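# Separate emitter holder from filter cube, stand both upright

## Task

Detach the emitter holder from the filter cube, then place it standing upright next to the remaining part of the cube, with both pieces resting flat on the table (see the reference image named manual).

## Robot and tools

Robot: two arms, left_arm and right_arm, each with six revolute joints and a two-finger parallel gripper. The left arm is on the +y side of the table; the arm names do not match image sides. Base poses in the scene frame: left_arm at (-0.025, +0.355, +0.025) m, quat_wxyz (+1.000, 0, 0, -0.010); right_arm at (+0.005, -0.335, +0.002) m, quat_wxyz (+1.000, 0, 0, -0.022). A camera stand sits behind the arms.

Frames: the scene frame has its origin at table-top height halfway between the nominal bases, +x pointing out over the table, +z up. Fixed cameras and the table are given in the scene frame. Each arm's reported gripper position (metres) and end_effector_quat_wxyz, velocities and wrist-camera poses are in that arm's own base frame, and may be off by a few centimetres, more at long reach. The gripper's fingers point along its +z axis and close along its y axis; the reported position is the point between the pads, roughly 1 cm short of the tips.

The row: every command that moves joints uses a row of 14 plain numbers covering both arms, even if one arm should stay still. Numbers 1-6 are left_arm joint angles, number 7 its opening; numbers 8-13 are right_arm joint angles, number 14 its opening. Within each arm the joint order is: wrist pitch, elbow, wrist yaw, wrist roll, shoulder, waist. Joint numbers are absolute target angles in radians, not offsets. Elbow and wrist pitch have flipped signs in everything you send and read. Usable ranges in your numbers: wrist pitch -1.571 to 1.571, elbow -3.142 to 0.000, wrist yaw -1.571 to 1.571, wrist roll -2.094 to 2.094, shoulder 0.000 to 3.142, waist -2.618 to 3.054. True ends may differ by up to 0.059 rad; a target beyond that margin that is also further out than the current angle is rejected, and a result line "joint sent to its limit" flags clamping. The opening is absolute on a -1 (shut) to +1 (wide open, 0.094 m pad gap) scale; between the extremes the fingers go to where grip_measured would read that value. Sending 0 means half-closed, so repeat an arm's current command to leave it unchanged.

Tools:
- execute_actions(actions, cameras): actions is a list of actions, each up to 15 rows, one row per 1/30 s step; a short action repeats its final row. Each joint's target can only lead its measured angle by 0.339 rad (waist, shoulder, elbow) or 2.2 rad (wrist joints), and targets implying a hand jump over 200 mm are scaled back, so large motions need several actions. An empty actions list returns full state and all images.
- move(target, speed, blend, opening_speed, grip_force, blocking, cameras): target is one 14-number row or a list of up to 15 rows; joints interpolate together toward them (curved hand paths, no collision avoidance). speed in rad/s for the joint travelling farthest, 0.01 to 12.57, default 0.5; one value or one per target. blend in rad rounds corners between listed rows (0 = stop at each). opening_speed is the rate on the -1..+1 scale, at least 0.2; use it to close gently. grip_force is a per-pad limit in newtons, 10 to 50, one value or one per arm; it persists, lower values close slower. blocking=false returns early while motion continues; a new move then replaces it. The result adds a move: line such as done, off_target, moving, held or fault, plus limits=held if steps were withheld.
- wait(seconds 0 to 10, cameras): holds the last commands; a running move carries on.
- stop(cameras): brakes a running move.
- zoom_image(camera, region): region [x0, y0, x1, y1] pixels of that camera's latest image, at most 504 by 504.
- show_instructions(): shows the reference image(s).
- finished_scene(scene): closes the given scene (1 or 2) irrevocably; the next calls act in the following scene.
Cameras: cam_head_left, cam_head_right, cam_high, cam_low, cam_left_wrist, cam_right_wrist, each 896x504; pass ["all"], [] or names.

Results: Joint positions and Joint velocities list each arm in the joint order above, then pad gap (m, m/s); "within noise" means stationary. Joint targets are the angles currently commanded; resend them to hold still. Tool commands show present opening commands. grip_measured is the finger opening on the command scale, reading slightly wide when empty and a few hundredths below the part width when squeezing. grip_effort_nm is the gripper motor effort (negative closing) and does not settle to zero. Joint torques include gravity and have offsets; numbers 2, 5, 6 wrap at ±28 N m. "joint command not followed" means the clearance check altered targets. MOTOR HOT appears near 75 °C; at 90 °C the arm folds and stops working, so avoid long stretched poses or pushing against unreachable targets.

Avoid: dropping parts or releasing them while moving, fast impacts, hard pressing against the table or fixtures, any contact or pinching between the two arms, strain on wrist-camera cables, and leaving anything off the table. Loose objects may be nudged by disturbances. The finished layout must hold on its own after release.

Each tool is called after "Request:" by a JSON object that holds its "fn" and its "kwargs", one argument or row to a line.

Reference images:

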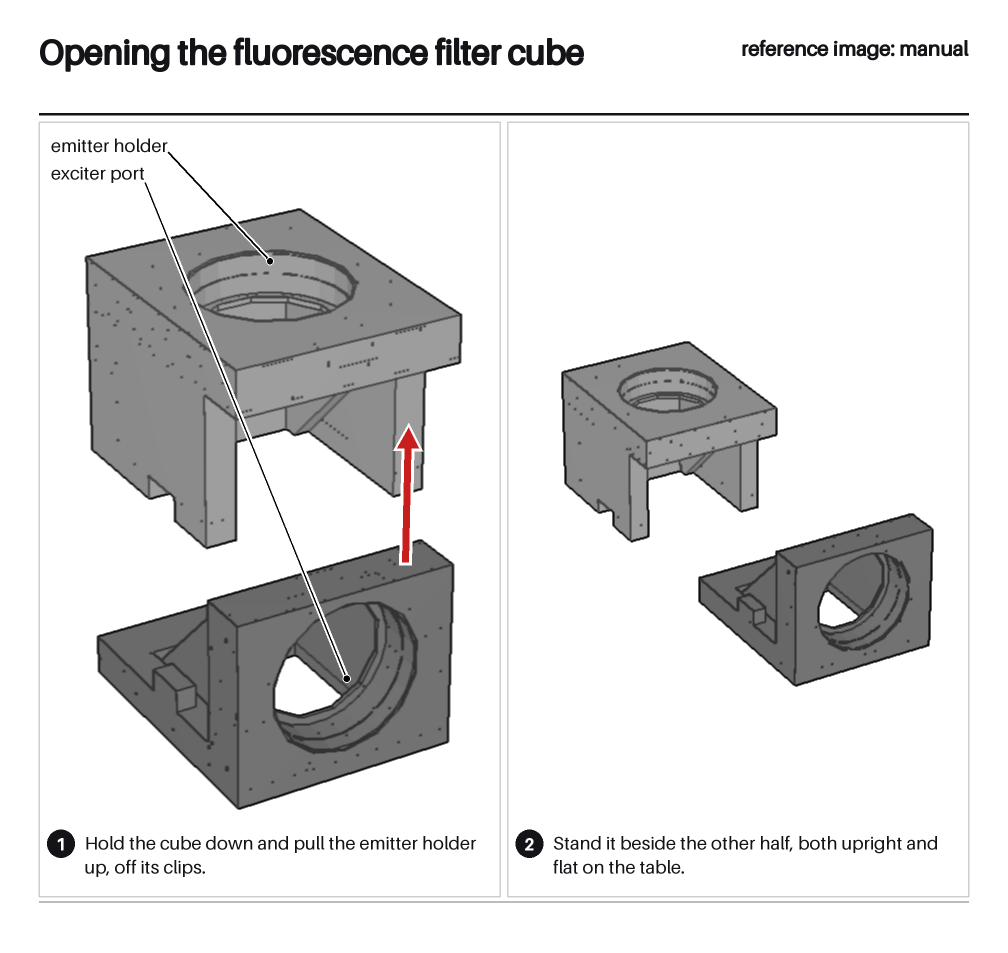

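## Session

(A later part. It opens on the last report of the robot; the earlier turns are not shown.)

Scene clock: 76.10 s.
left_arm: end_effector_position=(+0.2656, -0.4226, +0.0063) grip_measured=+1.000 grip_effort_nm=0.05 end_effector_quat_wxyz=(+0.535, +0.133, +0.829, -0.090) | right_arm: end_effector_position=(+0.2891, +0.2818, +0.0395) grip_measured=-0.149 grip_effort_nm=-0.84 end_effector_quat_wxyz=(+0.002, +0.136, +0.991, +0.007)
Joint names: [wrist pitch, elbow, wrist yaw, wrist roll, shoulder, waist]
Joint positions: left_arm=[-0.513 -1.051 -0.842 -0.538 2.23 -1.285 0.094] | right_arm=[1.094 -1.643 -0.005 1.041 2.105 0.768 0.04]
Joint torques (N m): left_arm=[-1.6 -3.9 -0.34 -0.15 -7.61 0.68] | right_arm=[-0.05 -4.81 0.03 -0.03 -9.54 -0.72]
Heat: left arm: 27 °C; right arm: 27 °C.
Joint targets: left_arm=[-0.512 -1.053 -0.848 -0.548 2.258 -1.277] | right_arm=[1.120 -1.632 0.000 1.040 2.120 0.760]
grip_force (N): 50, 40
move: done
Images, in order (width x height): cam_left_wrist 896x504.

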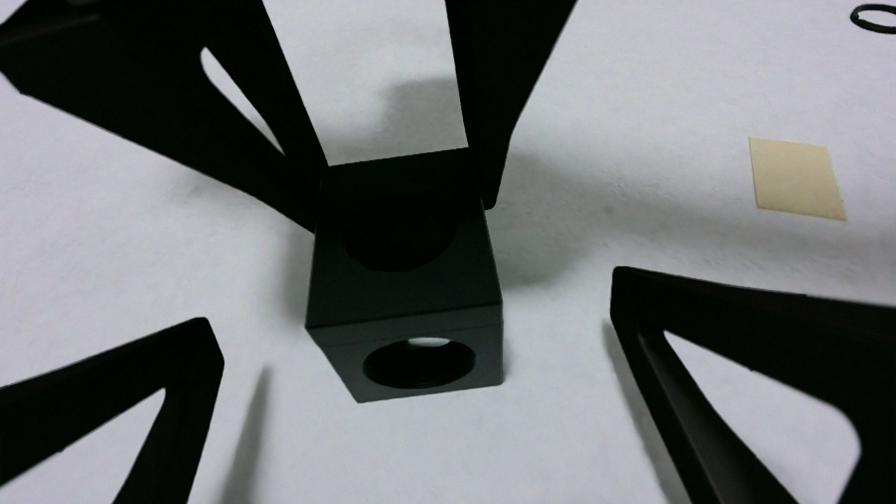

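Request:
{"fn": "move", "kwargs": {
  "target": [-0.49,-1.053,-0.84,-0.548,2.258,-1.265,1,1.12,-1.632,0,1.04,2.12,0.76,-1],
  "speed": 0.1,
  "cameras": ["cam_left_wrist"]
}}

Scene clock: 77.17 s.
left_arm: end_effector_position=(+0.2705, -0.4186, +0.0049) grip_measured=+1.000 grip_effort_nm=0.05 end_effector_quat_wxyz=(+0.534, +0.130, +0.831, -0.084) | right_arm: end_effector_position=(+0.2891, +0.2818, +0.0395) grip_measured=-0.149 grip_effort_nm=-0.84 end_effector_quat_wxyz=(+0.002, +0.136, +0.991, +0.007)
Joint names: [wrist pitch, elbow, wrist yaw, wrist roll, shoulder, waist]
Joint positions: left_arm=[-0.505 -1.051 -0.84 -0.538 2.23 -1.272 0.094] | right_arm=[1.094 -1.643 -0.005 1.041 2.105 0.768 0.04]
Joint torques (N m): left_arm=[-1.48 -3.95 -0.26 -0.17 -7.65 0.64] | right_arm=[-0.05 -4.88 0.06 -0.01 -9.51 -0.81]
Heat: left arm: 27 °C; right arm: 27 °C.
Joint targets: left_arm=[-0.490 -1.053 -0.840 -0.548 2.258 -1.265] | right_arm=[1.120 -1.632 0.000 1.040 2.120 0.760]
grip_force (N): 50, 40
move: done
Images, in order (width x height): cam_left_wrist 896x504.

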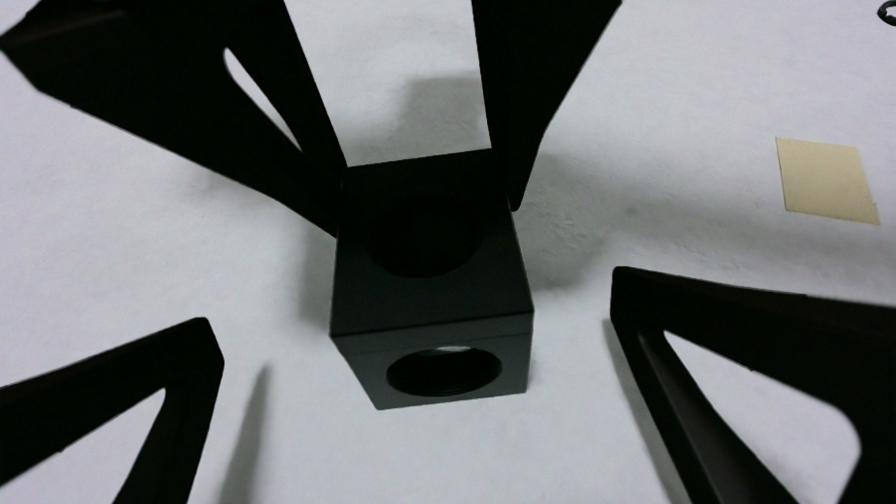

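Request:
{"fn": "move", "kwargs": {
  "target": [-0.5,-1.036,-0.852,-0.548,2.262,-1.284,1,1.12,-1.632,0,1.04,2.12,0.76,-1],
  "speed": 0.1,
  "cameras": ["cam_left_wrist"]
}}

Scene clock: 78.37 s.
left_arm: end_effector_position=(+0.2677, -0.4170, -0.0005) grip_measured=+1.000 grip_effort_nm=0.05 end_effector_quat_wxyz=(+0.531, +0.136, +0.833, -0.080) | right_arm: end_effector_position=(+0.2891, +0.2818, +0.0395) grip_measured=-0.149 grip_effort_nm=-0.84 end_effector_quat_wxyz=(+0.002, +0.136, +0.991, +0.007)
Joint names: [wrist pitch, elbow, wrist yaw, wrist roll, shoulder, waist]
Joint positions: left_arm=[-0.504 -1.045 -0.84 -0.538 2.237 -1.277 0.094] | right_arm=[1.094 -1.643 -0.005 1.041 2.105 0.768 0.04]
Joint torques (N m): left_arm=[-1.54 -3.11 -0.41 -0.15 -7.88 -0.54] | right_arm=[-0.06 -4.82 0.05 -0.03 -9.51 -0.77]
Heat: left arm: 27 °C; right arm: 27 °C.
Joint targets: left_arm=[-0.500 -1.036 -0.852 -0.548 2.262 -1.284] | right_arm=[1.120 -1.632 0.000 1.040 2.120 0.760]
grip_force (N): 50, 40
move: done
Images, in order (width x height): cam_left_wrist 896x504.

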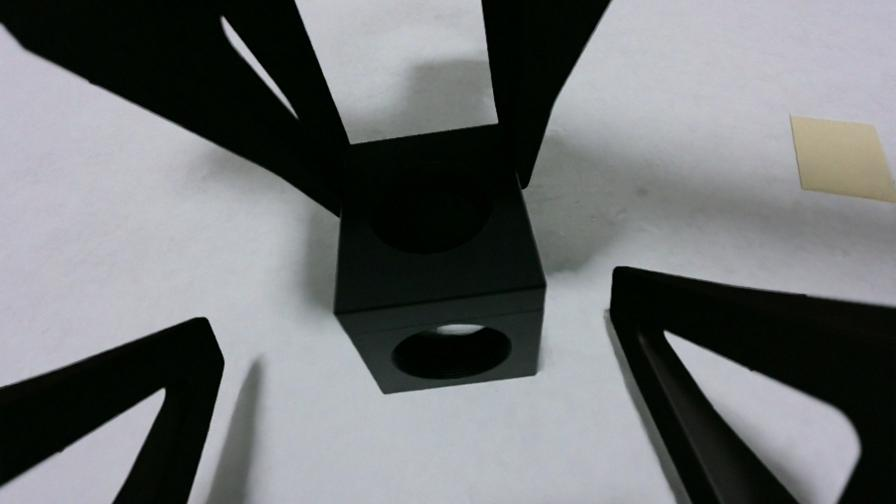

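Request:
{"fn": "move", "kwargs": {
  "target": [-0.51,-1.024,-0.858,-0.548,2.262,-1.29,1,1.12,-1.632,0,1.04,2.12,0.76,-1],
  "speed": 0.1,
  "cameras": ["cam_left_wrist"]
}}

Scene clock: 79.77 s.
left_arm: end_effector_position=(+0.2644, -0.4144, -0.0034) grip_measured=+1.000 grip_effort_nm=0.05 end_effector_quat_wxyz=(+0.530, +0.140, +0.833, -0.076) | right_arm: end_effector_position=(+0.2891, +0.2818, +0.0395) grip_measured=-0.149 grip_effort_nm=-0.84 end_effector_quat_wxyz=(+0.002, +0.136, +0.991, +0.007)
Joint names: [wrist pitch, elbow, wrist yaw, wrist roll, shoulder, waist]
Joint positions: left_arm=[-0.504 -1.033 -0.845 -0.538 2.237 -1.283 0.094] | right_arm=[1.094 -1.643 -0.005 1.041 2.105 0.768 0.04]
Joint torques (N m): left_arm=[-1.66 -3.03 -0.42 -0.14 -7.8 -0.62] | right_arm=[-0.07 -4.82 0.06 -0.04 -9.58 -0.77]
Heat: left arm: 27 °C; right arm: 27 °C.
Joint targets: left_arm=[-0.510 -1.024 -0.858 -0.548 2.262 -1.290] | right_arm=[1.120 -1.632 0.000 1.040 2.120 0.760]
grip_force (N): 50, 40
move: done
Images, in order (width x height): cam_left_wrist 896x504.

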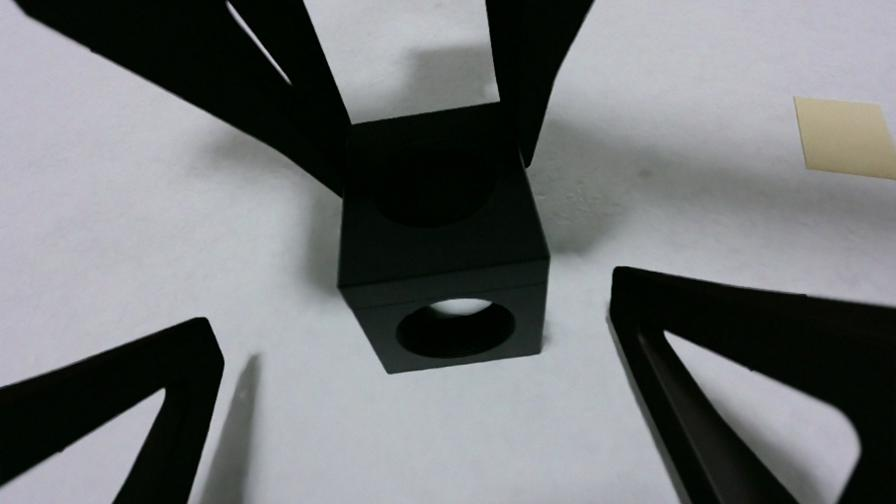

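Request:
{"fn": "move", "kwargs": {
  "target": [-0.51,-1.024,-0.858,-0.548,2.262,-1.29,-1,1.12,-1.632,0,1.04,2.12,0.76,-1],
  "speed": 0.1,
  "opening_speed": 0.8,
  "cameras": ["cam_left_wrist","cam_right_wrist"]
}}

Scene clock: 82.90 s.
left_arm: end_effector_position=(+0.2620, -0.4172, -0.0036) grip_measured=-0.186 grip_effort_nm=-0.98 end_effector_quat_wxyz=(+0.527, +0.140, +0.834, -0.084) | right_arm: end_effector_position=(+0.2883, +0.2836, +0.0396) grip_measured=-0.150 grip_effort_nm=-0.84 end_effector_quat_wxyz=(-0.001, +0.136, +0.991, +0.011)
Joint names: [wrist pitch, elbow, wrist yaw, wrist roll, shoulder, waist]
Joint positions: left_arm=[-0.509 -1.033 -0.835 -0.546 2.237 -1.287 0.038] | right_arm=[1.092 -1.643 -0.015 1.041 2.105 0.768 0.04]
Joint torques (N m): left_arm=[-1.6 -3.03 -0.54 -0.05 -7.75 -0.13] | right_arm=[-0.04 -4.86 0.15 -0.02 -9.52 -0.73]
Heat: left arm: 27 °C; right arm: 27 °C.
Joint targets: left_arm=[-0.510 -1.024 -0.858 -0.548 2.262 -1.290] | right_arm=[1.120 -1.632 0.000 1.040 2.120 0.760]
grip_force (N): 50, 40
move: done
Images, in order (width x height): cam_left_wrist 896x504, cam_right_wrist 896x504.

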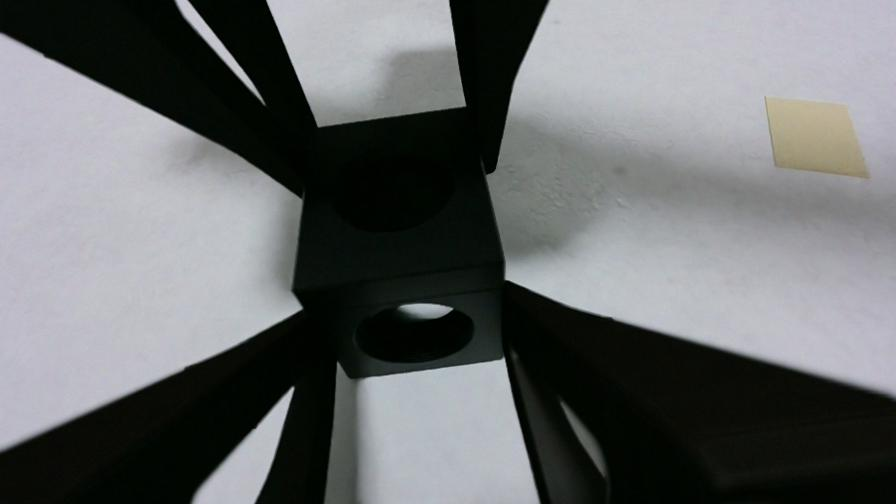

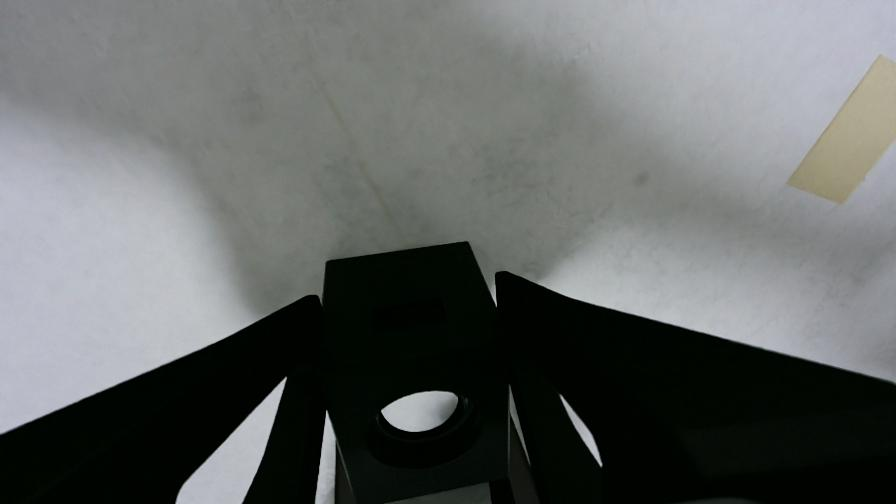

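Request:
{"fn": "move", "kwargs": {
  "target": [
    [-0.51,-1.024,-0.858,-0.548,2.262,-1.29,-1,1.185,-1.715,0,1.04,2.095,0.76,-1],
    [-0.51,-1.024,-0.858,-0.548,2.262,-1.29,-1,1.335,-1.855,0,1.04,2.085,0.76,-1]
  ],
  "speed": 0.15,
  "blend": 0.03,
  "cameras": ["cam_left_wrist","cam_right_wrist","cam_low"]
}}

Request:
{"fn": "zoom_image", "kwargs": {
  "camera": "cam_low",
  "region": [400, 210, 520, 300]
}}

Scene clock: 85.73 s.
left_arm: end_effector_position=(+0.2733, -0.4199, +0.0233) grip_measured=-0.187 grip_effort_nm=-0.97 end_effector_quat_wxyz=(+0.572, +0.094, +0.809, -0.097) | right_arm: end_effector_position=(+0.2972, +0.2841, +0.0787) grip_measured=-0.154 grip_effort_nm=-0.84 end_effector_quat_wxyz=(+0.013, +0.136, +0.991, +0.003)
Joint names: [wrist pitch, elbow, wrist yaw, wrist roll, shoulder, waist]
Joint positions: left_arm=[-0.621 -1.043 -0.923 -0.527 2.237 -1.287 0.038] | right_arm=[1.244 -1.799 0.017 1.041 2.105 0.768 0.04]
Joint torques (N m): left_arm=[-0.5 -2.37 0.39 -0.27 -7.86 -0.17] | right_arm=[0.58 -11.47 -0.19 -0.03 -12.51 -0.75]
Heat: left arm: 27 °C; right arm: 27 °C.
Joint targets: left_arm=[-0.510 -1.024 -0.858 -0.548 2.262 -1.290] | right_arm=[1.335 -1.855 0.000 1.040 2.085 0.760]
grip_force (N): 50, 40
move: off_target (left_arm, right_arm); left_arm: the wrist pitch is farthest, 0.111 rad from its target; right_arm: the wrist pitch is farthest, 0.091 rad from its target
Images, in order (width x height): cam_low 896x504, cam_left_wrist 896x504, cam_right_wrist 896x504.

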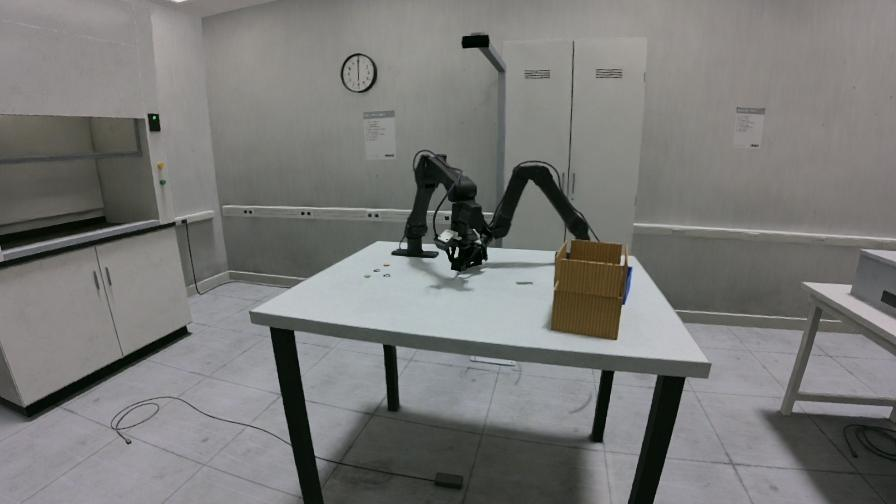

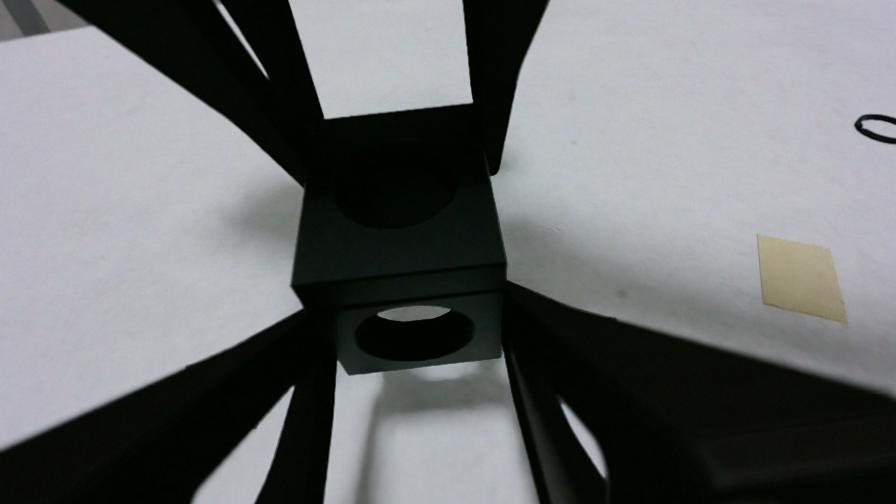

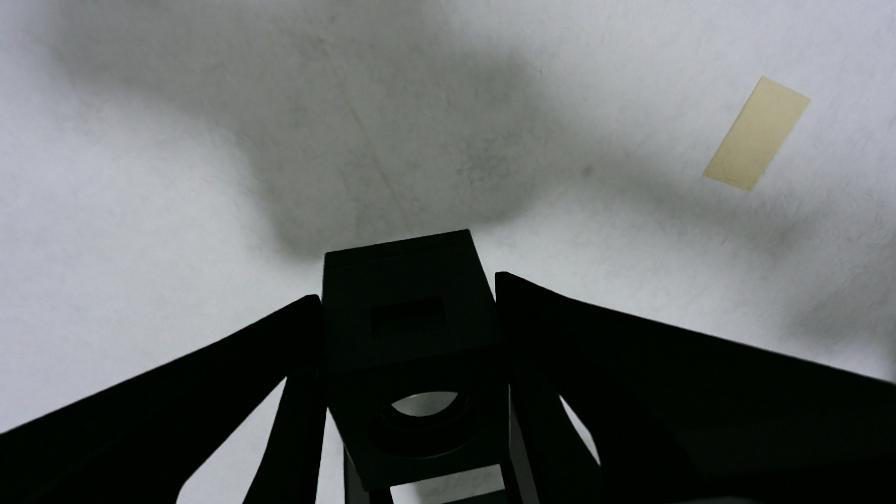

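Scaled by 4.200 from the camera's 896x504 image, which has a finer 1280x720 frame.

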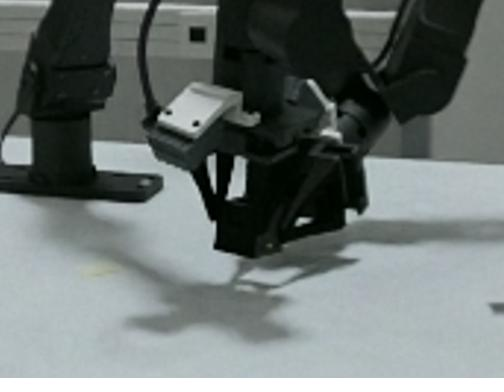

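Request:
{"fn": "move", "kwargs": {
  "target": [
    [-0.51,-1.024,-0.858,-0.548,2.262,-1.29,-1,1.09,-1.61,0,1.04,2.12,0.76,-1],
    [-0.2,-0.96,-0.858,-0.548,2.30,-1.29,-1,1.09,-1.61,0,1.04,2.12,0.76,-1]
  ],
  "speed": 0.2,
  "cameras": ["cam_left_wrist","cam_right_wrist","cam_low"]
}}

Request:
{"fn": "zoom_image", "kwargs": {
  "camera": "cam_low",
  "region": [400, 210, 520, 300]
}}

Scene clock: 90.30 s.
left_arm: end_effector_position=(+0.2584, -0.4080, -0.0112) grip_measured=-0.187 grip_effort_nm=-0.98 end_effector_quat_wxyz=(+0.525, +0.141, +0.837, -0.063) | right_arm: end_effector_position=(+0.2867, +0.2875, +0.0388) grip_measured=-0.154 grip_effort_nm=-0.84 end_effector_quat_wxyz=(-0.007, +0.136, +0.990, +0.020)
Joint names: [wrist pitch, elbow, wrist yaw, wrist roll, shoulder, waist]
Joint positions: left_arm=[-0.473 -1.024 -0.863 -0.564 2.242 -1.296 0.038] | right_arm=[1.082 -1.639 -0.036 1.042 2.106 0.768 0.04]
Joint torques (N m): left_arm=[1.3 1.17 -0.26 0.22 -5.5 0.51] | right_arm=[-0.24 -3.12 0.38 -0.04 -9.57 -0.76]
Heat: left arm: 26 °C; right arm: 27 °C.
Joint targets: left_arm=[-0.200 -0.960 -0.858 -0.548 2.300 -1.290] | right_arm=[1.090 -1.610 0.000 1.040 2.120 0.760]
grip_force (N): 50, 40
move: off_target (left_arm, right_arm); left_arm: the wrist pitch is farthest, 0.273 rad from its target; right_arm: the wrist yaw is farthest, 0.036 rad from its target
Images, in order (width x height): cam_low 896x504, cam_left_wrist 896x504, cam_right_wrist 896x504.

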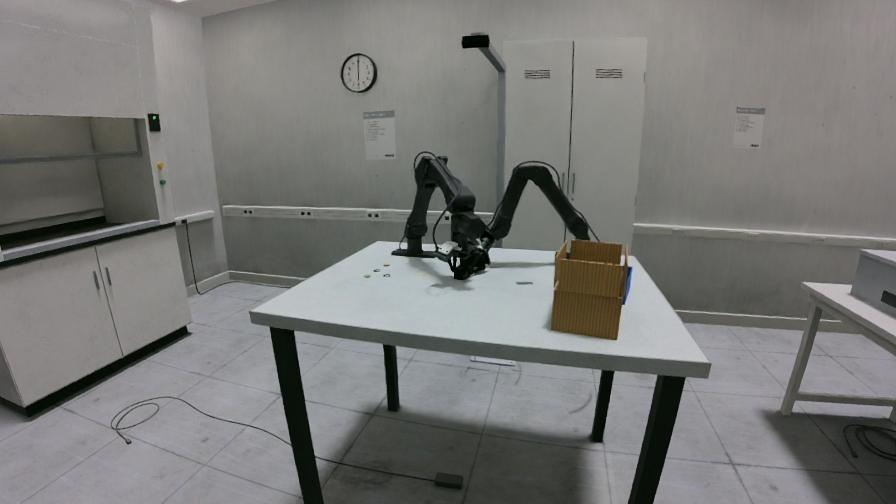

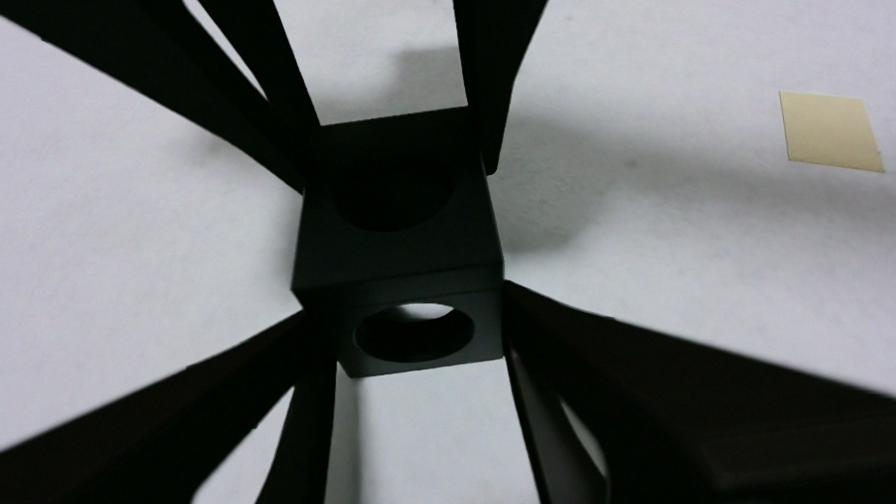

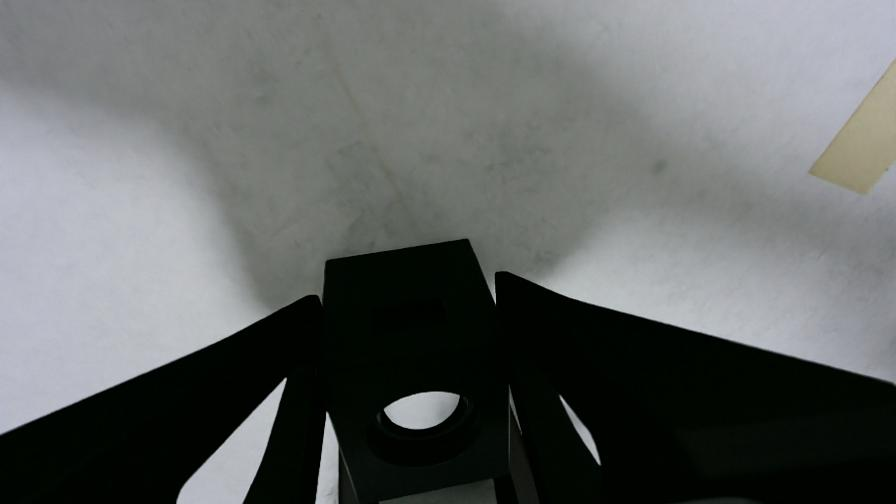

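Scaled by 4.200 from the camera's 896x504 image, which has a finer 1280x720 frame.

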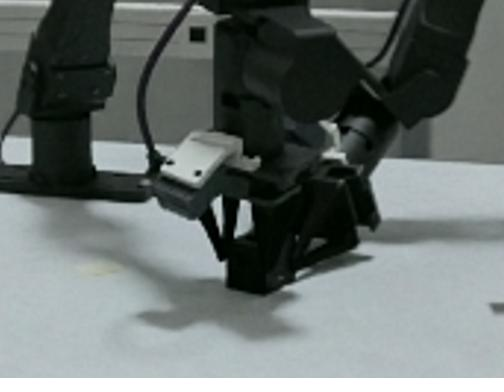

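Request:
{"fn": "move", "kwargs": {
  "target": [
    [-0.2,-0.96,-0.858,-0.548,2.30,-1.29,-1,1.185,-1.715,0,1.04,2.09,0.76,-1],
    [-0.2,-0.96,-0.858,-0.548,2.30,-1.29,-1,1.30,-1.82,0,1.04,2.085,0.76,-1]
  ],
  "speed": 0.15,
  "blend": 0.03,
  "cameras": ["cam_left_wrist","cam_right_wrist","cam_low"]
}}

Request:
{"fn": "zoom_image", "kwargs": {
  "camera": "cam_low",
  "region": [400, 210, 520, 300]
}}

Scene clock: 92.60 s.
left_arm: end_effector_position=(+0.2646, -0.3946, +0.0011) grip_measured=-0.187 grip_effort_nm=-0.98 end_effector_quat_wxyz=(+0.548, +0.122, +0.827, -0.031) | right_arm: end_effector_position=(+0.2921, +0.3032, +0.0621) grip_measured=-0.154 grip_effort_nm=-0.84 end_effector_quat_wxyz=(-0.009, +0.128, +0.991, +0.040)
Joint names: [wrist pitch, elbow, wrist yaw, wrist roll, shoulder, waist]
Joint positions: left_arm=[-0.451 -1.019 -0.953 -0.564 2.224 -1.297 0.038] | right_arm=[1.152 -1.753 -0.064 1.032 2.12 0.774 0.04]
Joint torques (N m): left_arm=[1.09 0.68 0.64 0.15 -4.21 0.66] | right_arm=[1.05 -12.7 0.71 0.07 -13.9 -1.32]
Heat: left arm: 27 °C; right arm: 27 °C.
Joint targets: left_arm=[-0.200 -0.960 -0.858 -0.548 2.300 -1.290] | right_arm=[1.300 -1.820 0.000 1.040 2.085 0.760]
grip_force (N): 50, 40
move: off_target (left_arm, right_arm); left_arm: the wrist pitch is farthest, 0.251 rad from its target; right_arm: the wrist pitch is farthest, 0.148 rad from its target
Images, in order (width x height): cam_low 896x504, cam_left_wrist 896x504, cam_right_wrist 896x504.

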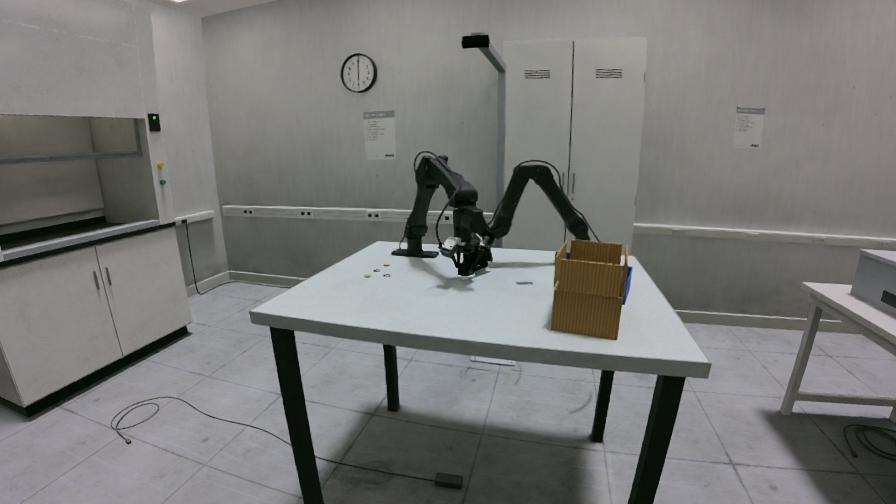

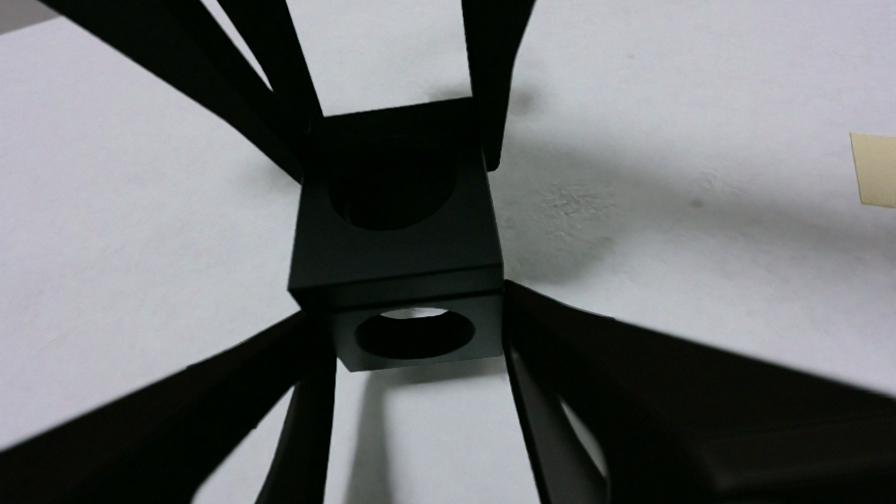

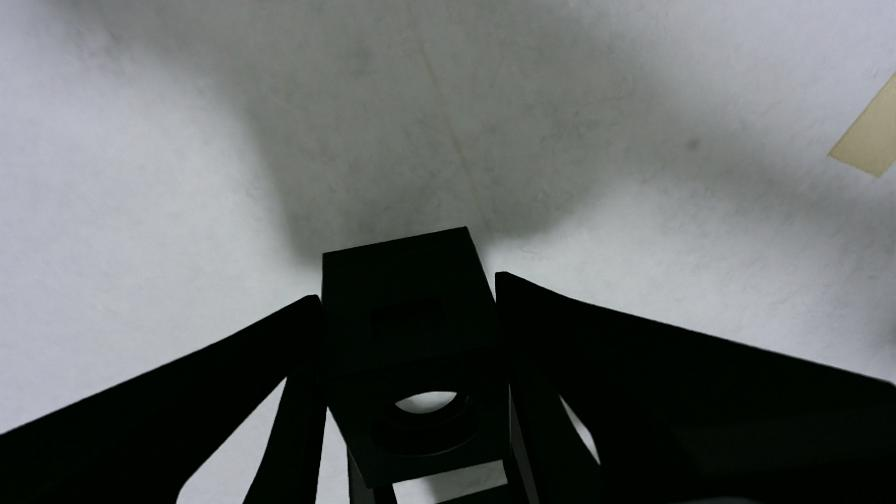

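Scaled by 4.200 from the camera's 896x504 image, which has a finer 1280x720 frame.

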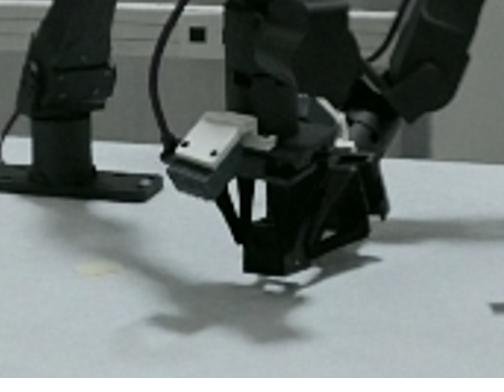

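Request:
{"fn": "zoom_image", "kwargs": {
  "camera": "cam_left_wrist",
  "region": [270, 80, 540, 400]
}}

Scaled by 1.575 from the camera's 896x504 image, which has a finer 1280x720 frame.

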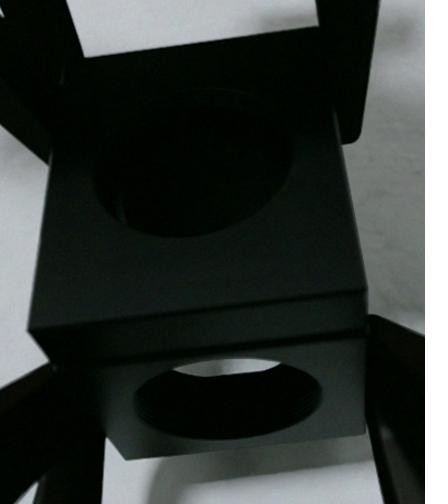

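Request:
{"fn": "move", "kwargs": {
  "target": [0.0,-0.90,-0.80,-0.548,2.33,-1.30,-1,1.42,-1.93,0,1.04,2.06,0.75,-1],
  "speed": 0.12,
  "cameras": ["cam_left_wrist","cam_right_wrist","cam_low"]
}}

Request:
{"fn": "zoom_image", "kwargs": {
  "camera": "cam_low",
  "region": [400, 210, 520, 300]
}}

Request:
{"fn": "zoom_image", "kwargs": {
  "camera": "cam_left_wrist",
  "region": [270, 80, 540, 400]
}}

Scene clock: 95.30 s.
left_arm: end_effector_position=(+0.2655, -0.3882, +0.0099) grip_measured=-0.187 grip_effort_nm=-0.98 end_effector_quat_wxyz=(+0.553, +0.116, +0.825, -0.021) | right_arm: end_effector_position=(+0.2928, +0.3075, +0.0809) grip_measured=-0.155 grip_effort_nm=-0.84 end_effector_quat_wxyz=(-0.015, +0.128, +0.991, +0.045)
Joint names: [wrist pitch, elbow, wrist yaw, wrist roll, shoulder, waist]
Joint positions: left_arm=[-0.416 -1.012 -0.978 -0.573 2.195 -1.297 0.038] | right_arm=[1.229 -1.838 -0.079 1.034 2.127 0.774 0.04]
Joint torques (N m): left_arm=[2.83 4.97 1.5 0.31 0.08 -0.29] | right_arm=[1.47 -15.27 0.86 0.03 -16.81 -2.1]
Heat: left arm: 27 °C; right arm: 27 °C.
Joint targets: left_arm=[0.000 -0.900 -0.800 -0.548 2.330 -1.300] | right_arm=[1.420 -1.930 0.000 1.040 2.060 0.750]
grip_force (N): 50, 40
move: off_target (left_arm, right_arm); left_arm: the wrist pitch is farthest, 0.416 rad from its target; right_arm: the wrist pitch is farthest, 0.191 rad from its target
Images, in order (width x height): cam_low 896x504, cam_left_wrist 896x504, cam_right_wrist 896x504.

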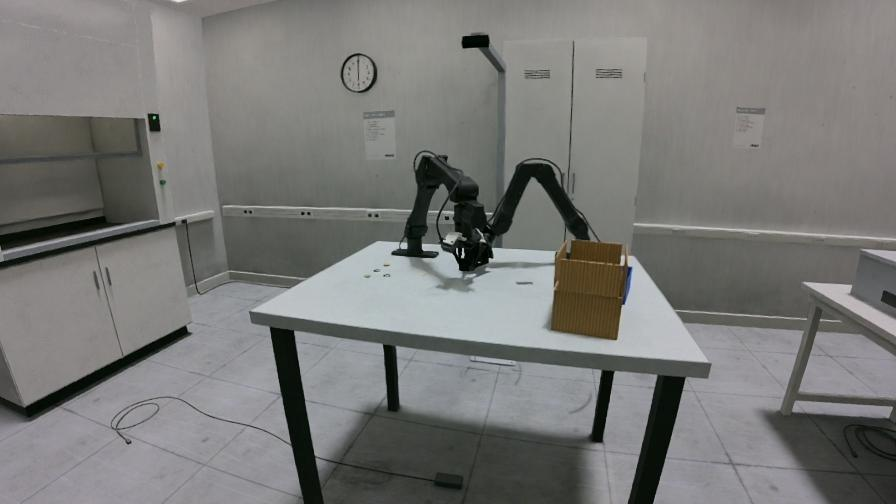

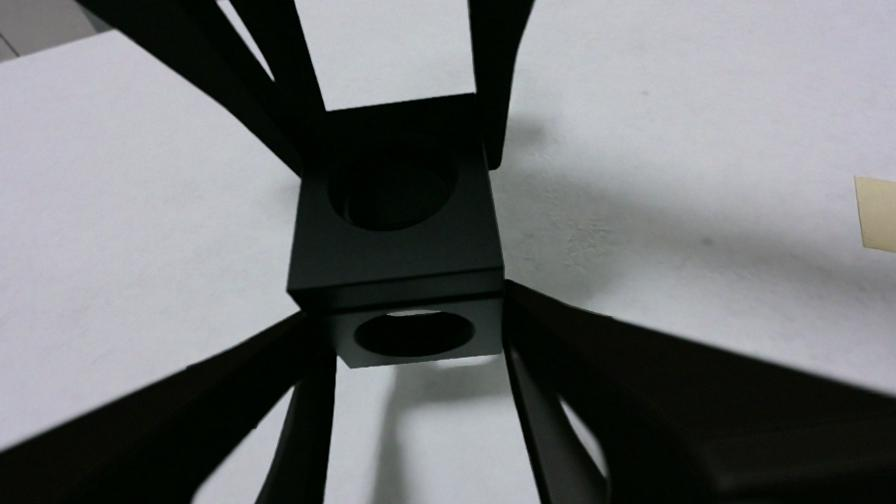

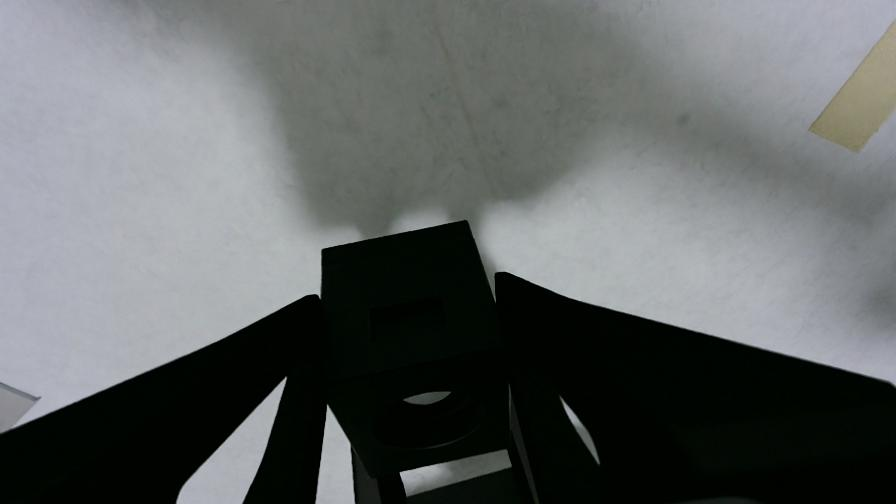

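Scaled by 4.200 from the camera's 896x504 image, which has a finer 1280x720 frame.

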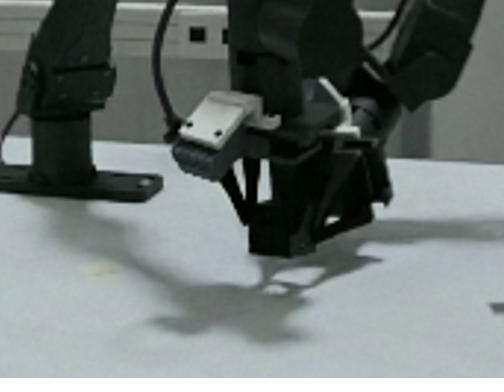

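Scaled by 1.575 from the camera's 896x504 image, which has a finer 1280x720 frame.

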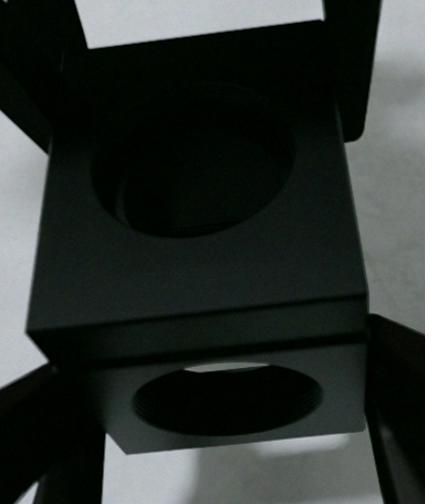

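Request:
{"fn": "move", "kwargs": {
  "target": [-0.1,-0.84,-0.74,-0.548,2.38,-1.32,-1,1.5,-2.02,0.05,1.04,2.05,0.74,-1],
  "speed": 0.1,
  "cameras": ["cam_left_wrist","cam_right_wrist","cam_low"]
}}

Request:
{"fn": "zoom_image", "kwargs": {
  "camera": "cam_low",
  "region": [400, 210, 520, 300]
}}

Request:
{"fn": "zoom_image", "kwargs": {
  "camera": "cam_left_wrist",
  "region": [270, 80, 540, 400]
}}

Scene clock: 97.90 s.
left_arm: end_effector_position=(+0.2541, -0.3750, -0.0177) grip_measured=-0.187 grip_effort_nm=-0.98 end_effector_quat_wxyz=(+0.538, +0.132, +0.832, -0.018) | right_arm: end_effector_position=(+0.2995, +0.2704, +0.1354) grip_measured=-0.156 grip_effort_nm=-0.84 end_effector_quat_wxyz=(+0.019, +0.143, +0.990, -0.004)
Joint names: [wrist pitch, elbow, wrist yaw, wrist roll, shoulder, waist]
Joint positions: left_arm=[-0.472 -0.945 -0.954 -0.587 2.23 -1.308 0.038] | right_arm=[1.462 -1.993 0.035 1.035 2.085 0.748 0.04]
Joint torques (N m): left_arm=[2.43 4.82 1.87 0.43 1.5 -0.87] | right_arm=[0.05 -8.51 0.16 0.04 -13.59 -0.75]
Heat: left arm: 28 °C; right arm: 28 °C.
Joint targets: left_arm=[-0.100 -0.840 -0.740 -0.548 2.380 -1.320] | right_arm=[1.500 -2.020 0.050 1.040 2.050 0.740]
grip_force (N): 50, 40
move: off_target (left_arm, right_arm); left_arm: the wrist pitch is farthest, 0.372 rad from its target; right_arm: the wrist pitch is farthest, 0.038 rad from its target
Images, in order (width x height): cam_low 896x504, cam_left_wrist 896x504, cam_right_wrist 896x504.

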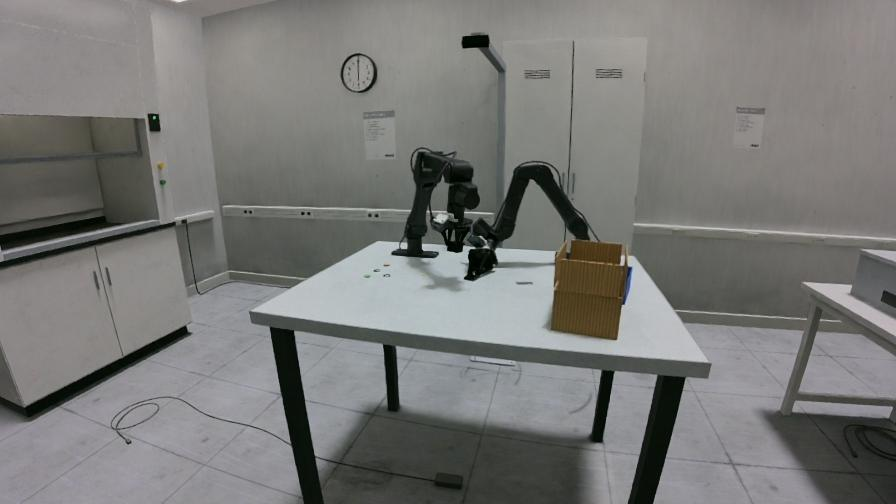

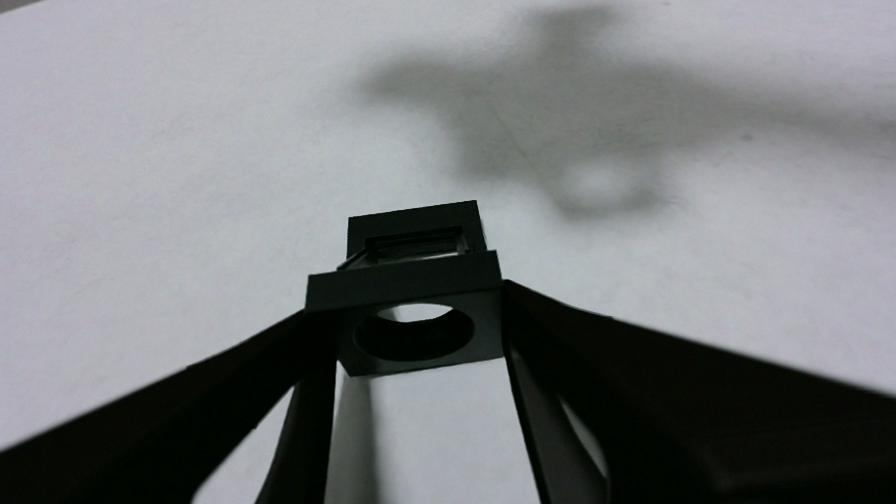

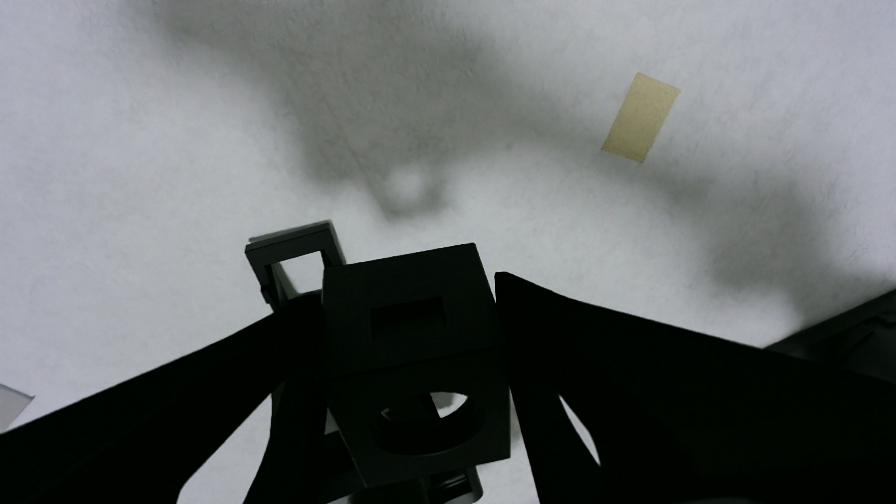

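Scaled by 4.200 from the camera's 896x504 image, which has a finer 1280x720 frame.

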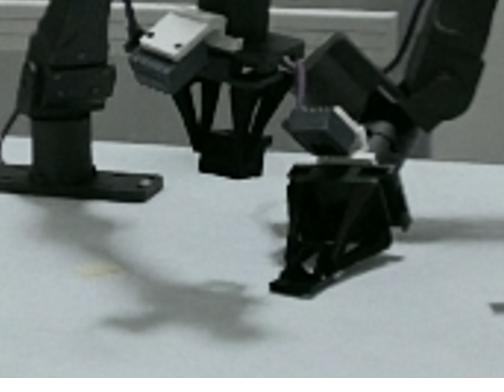

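Scaled by 1.575 from the camera's 896x504 image, which has a finer 1280x720 frame.

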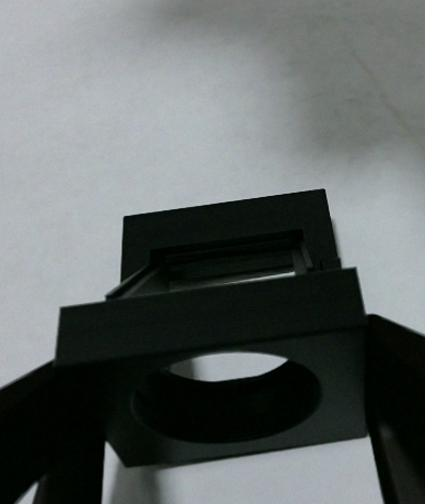

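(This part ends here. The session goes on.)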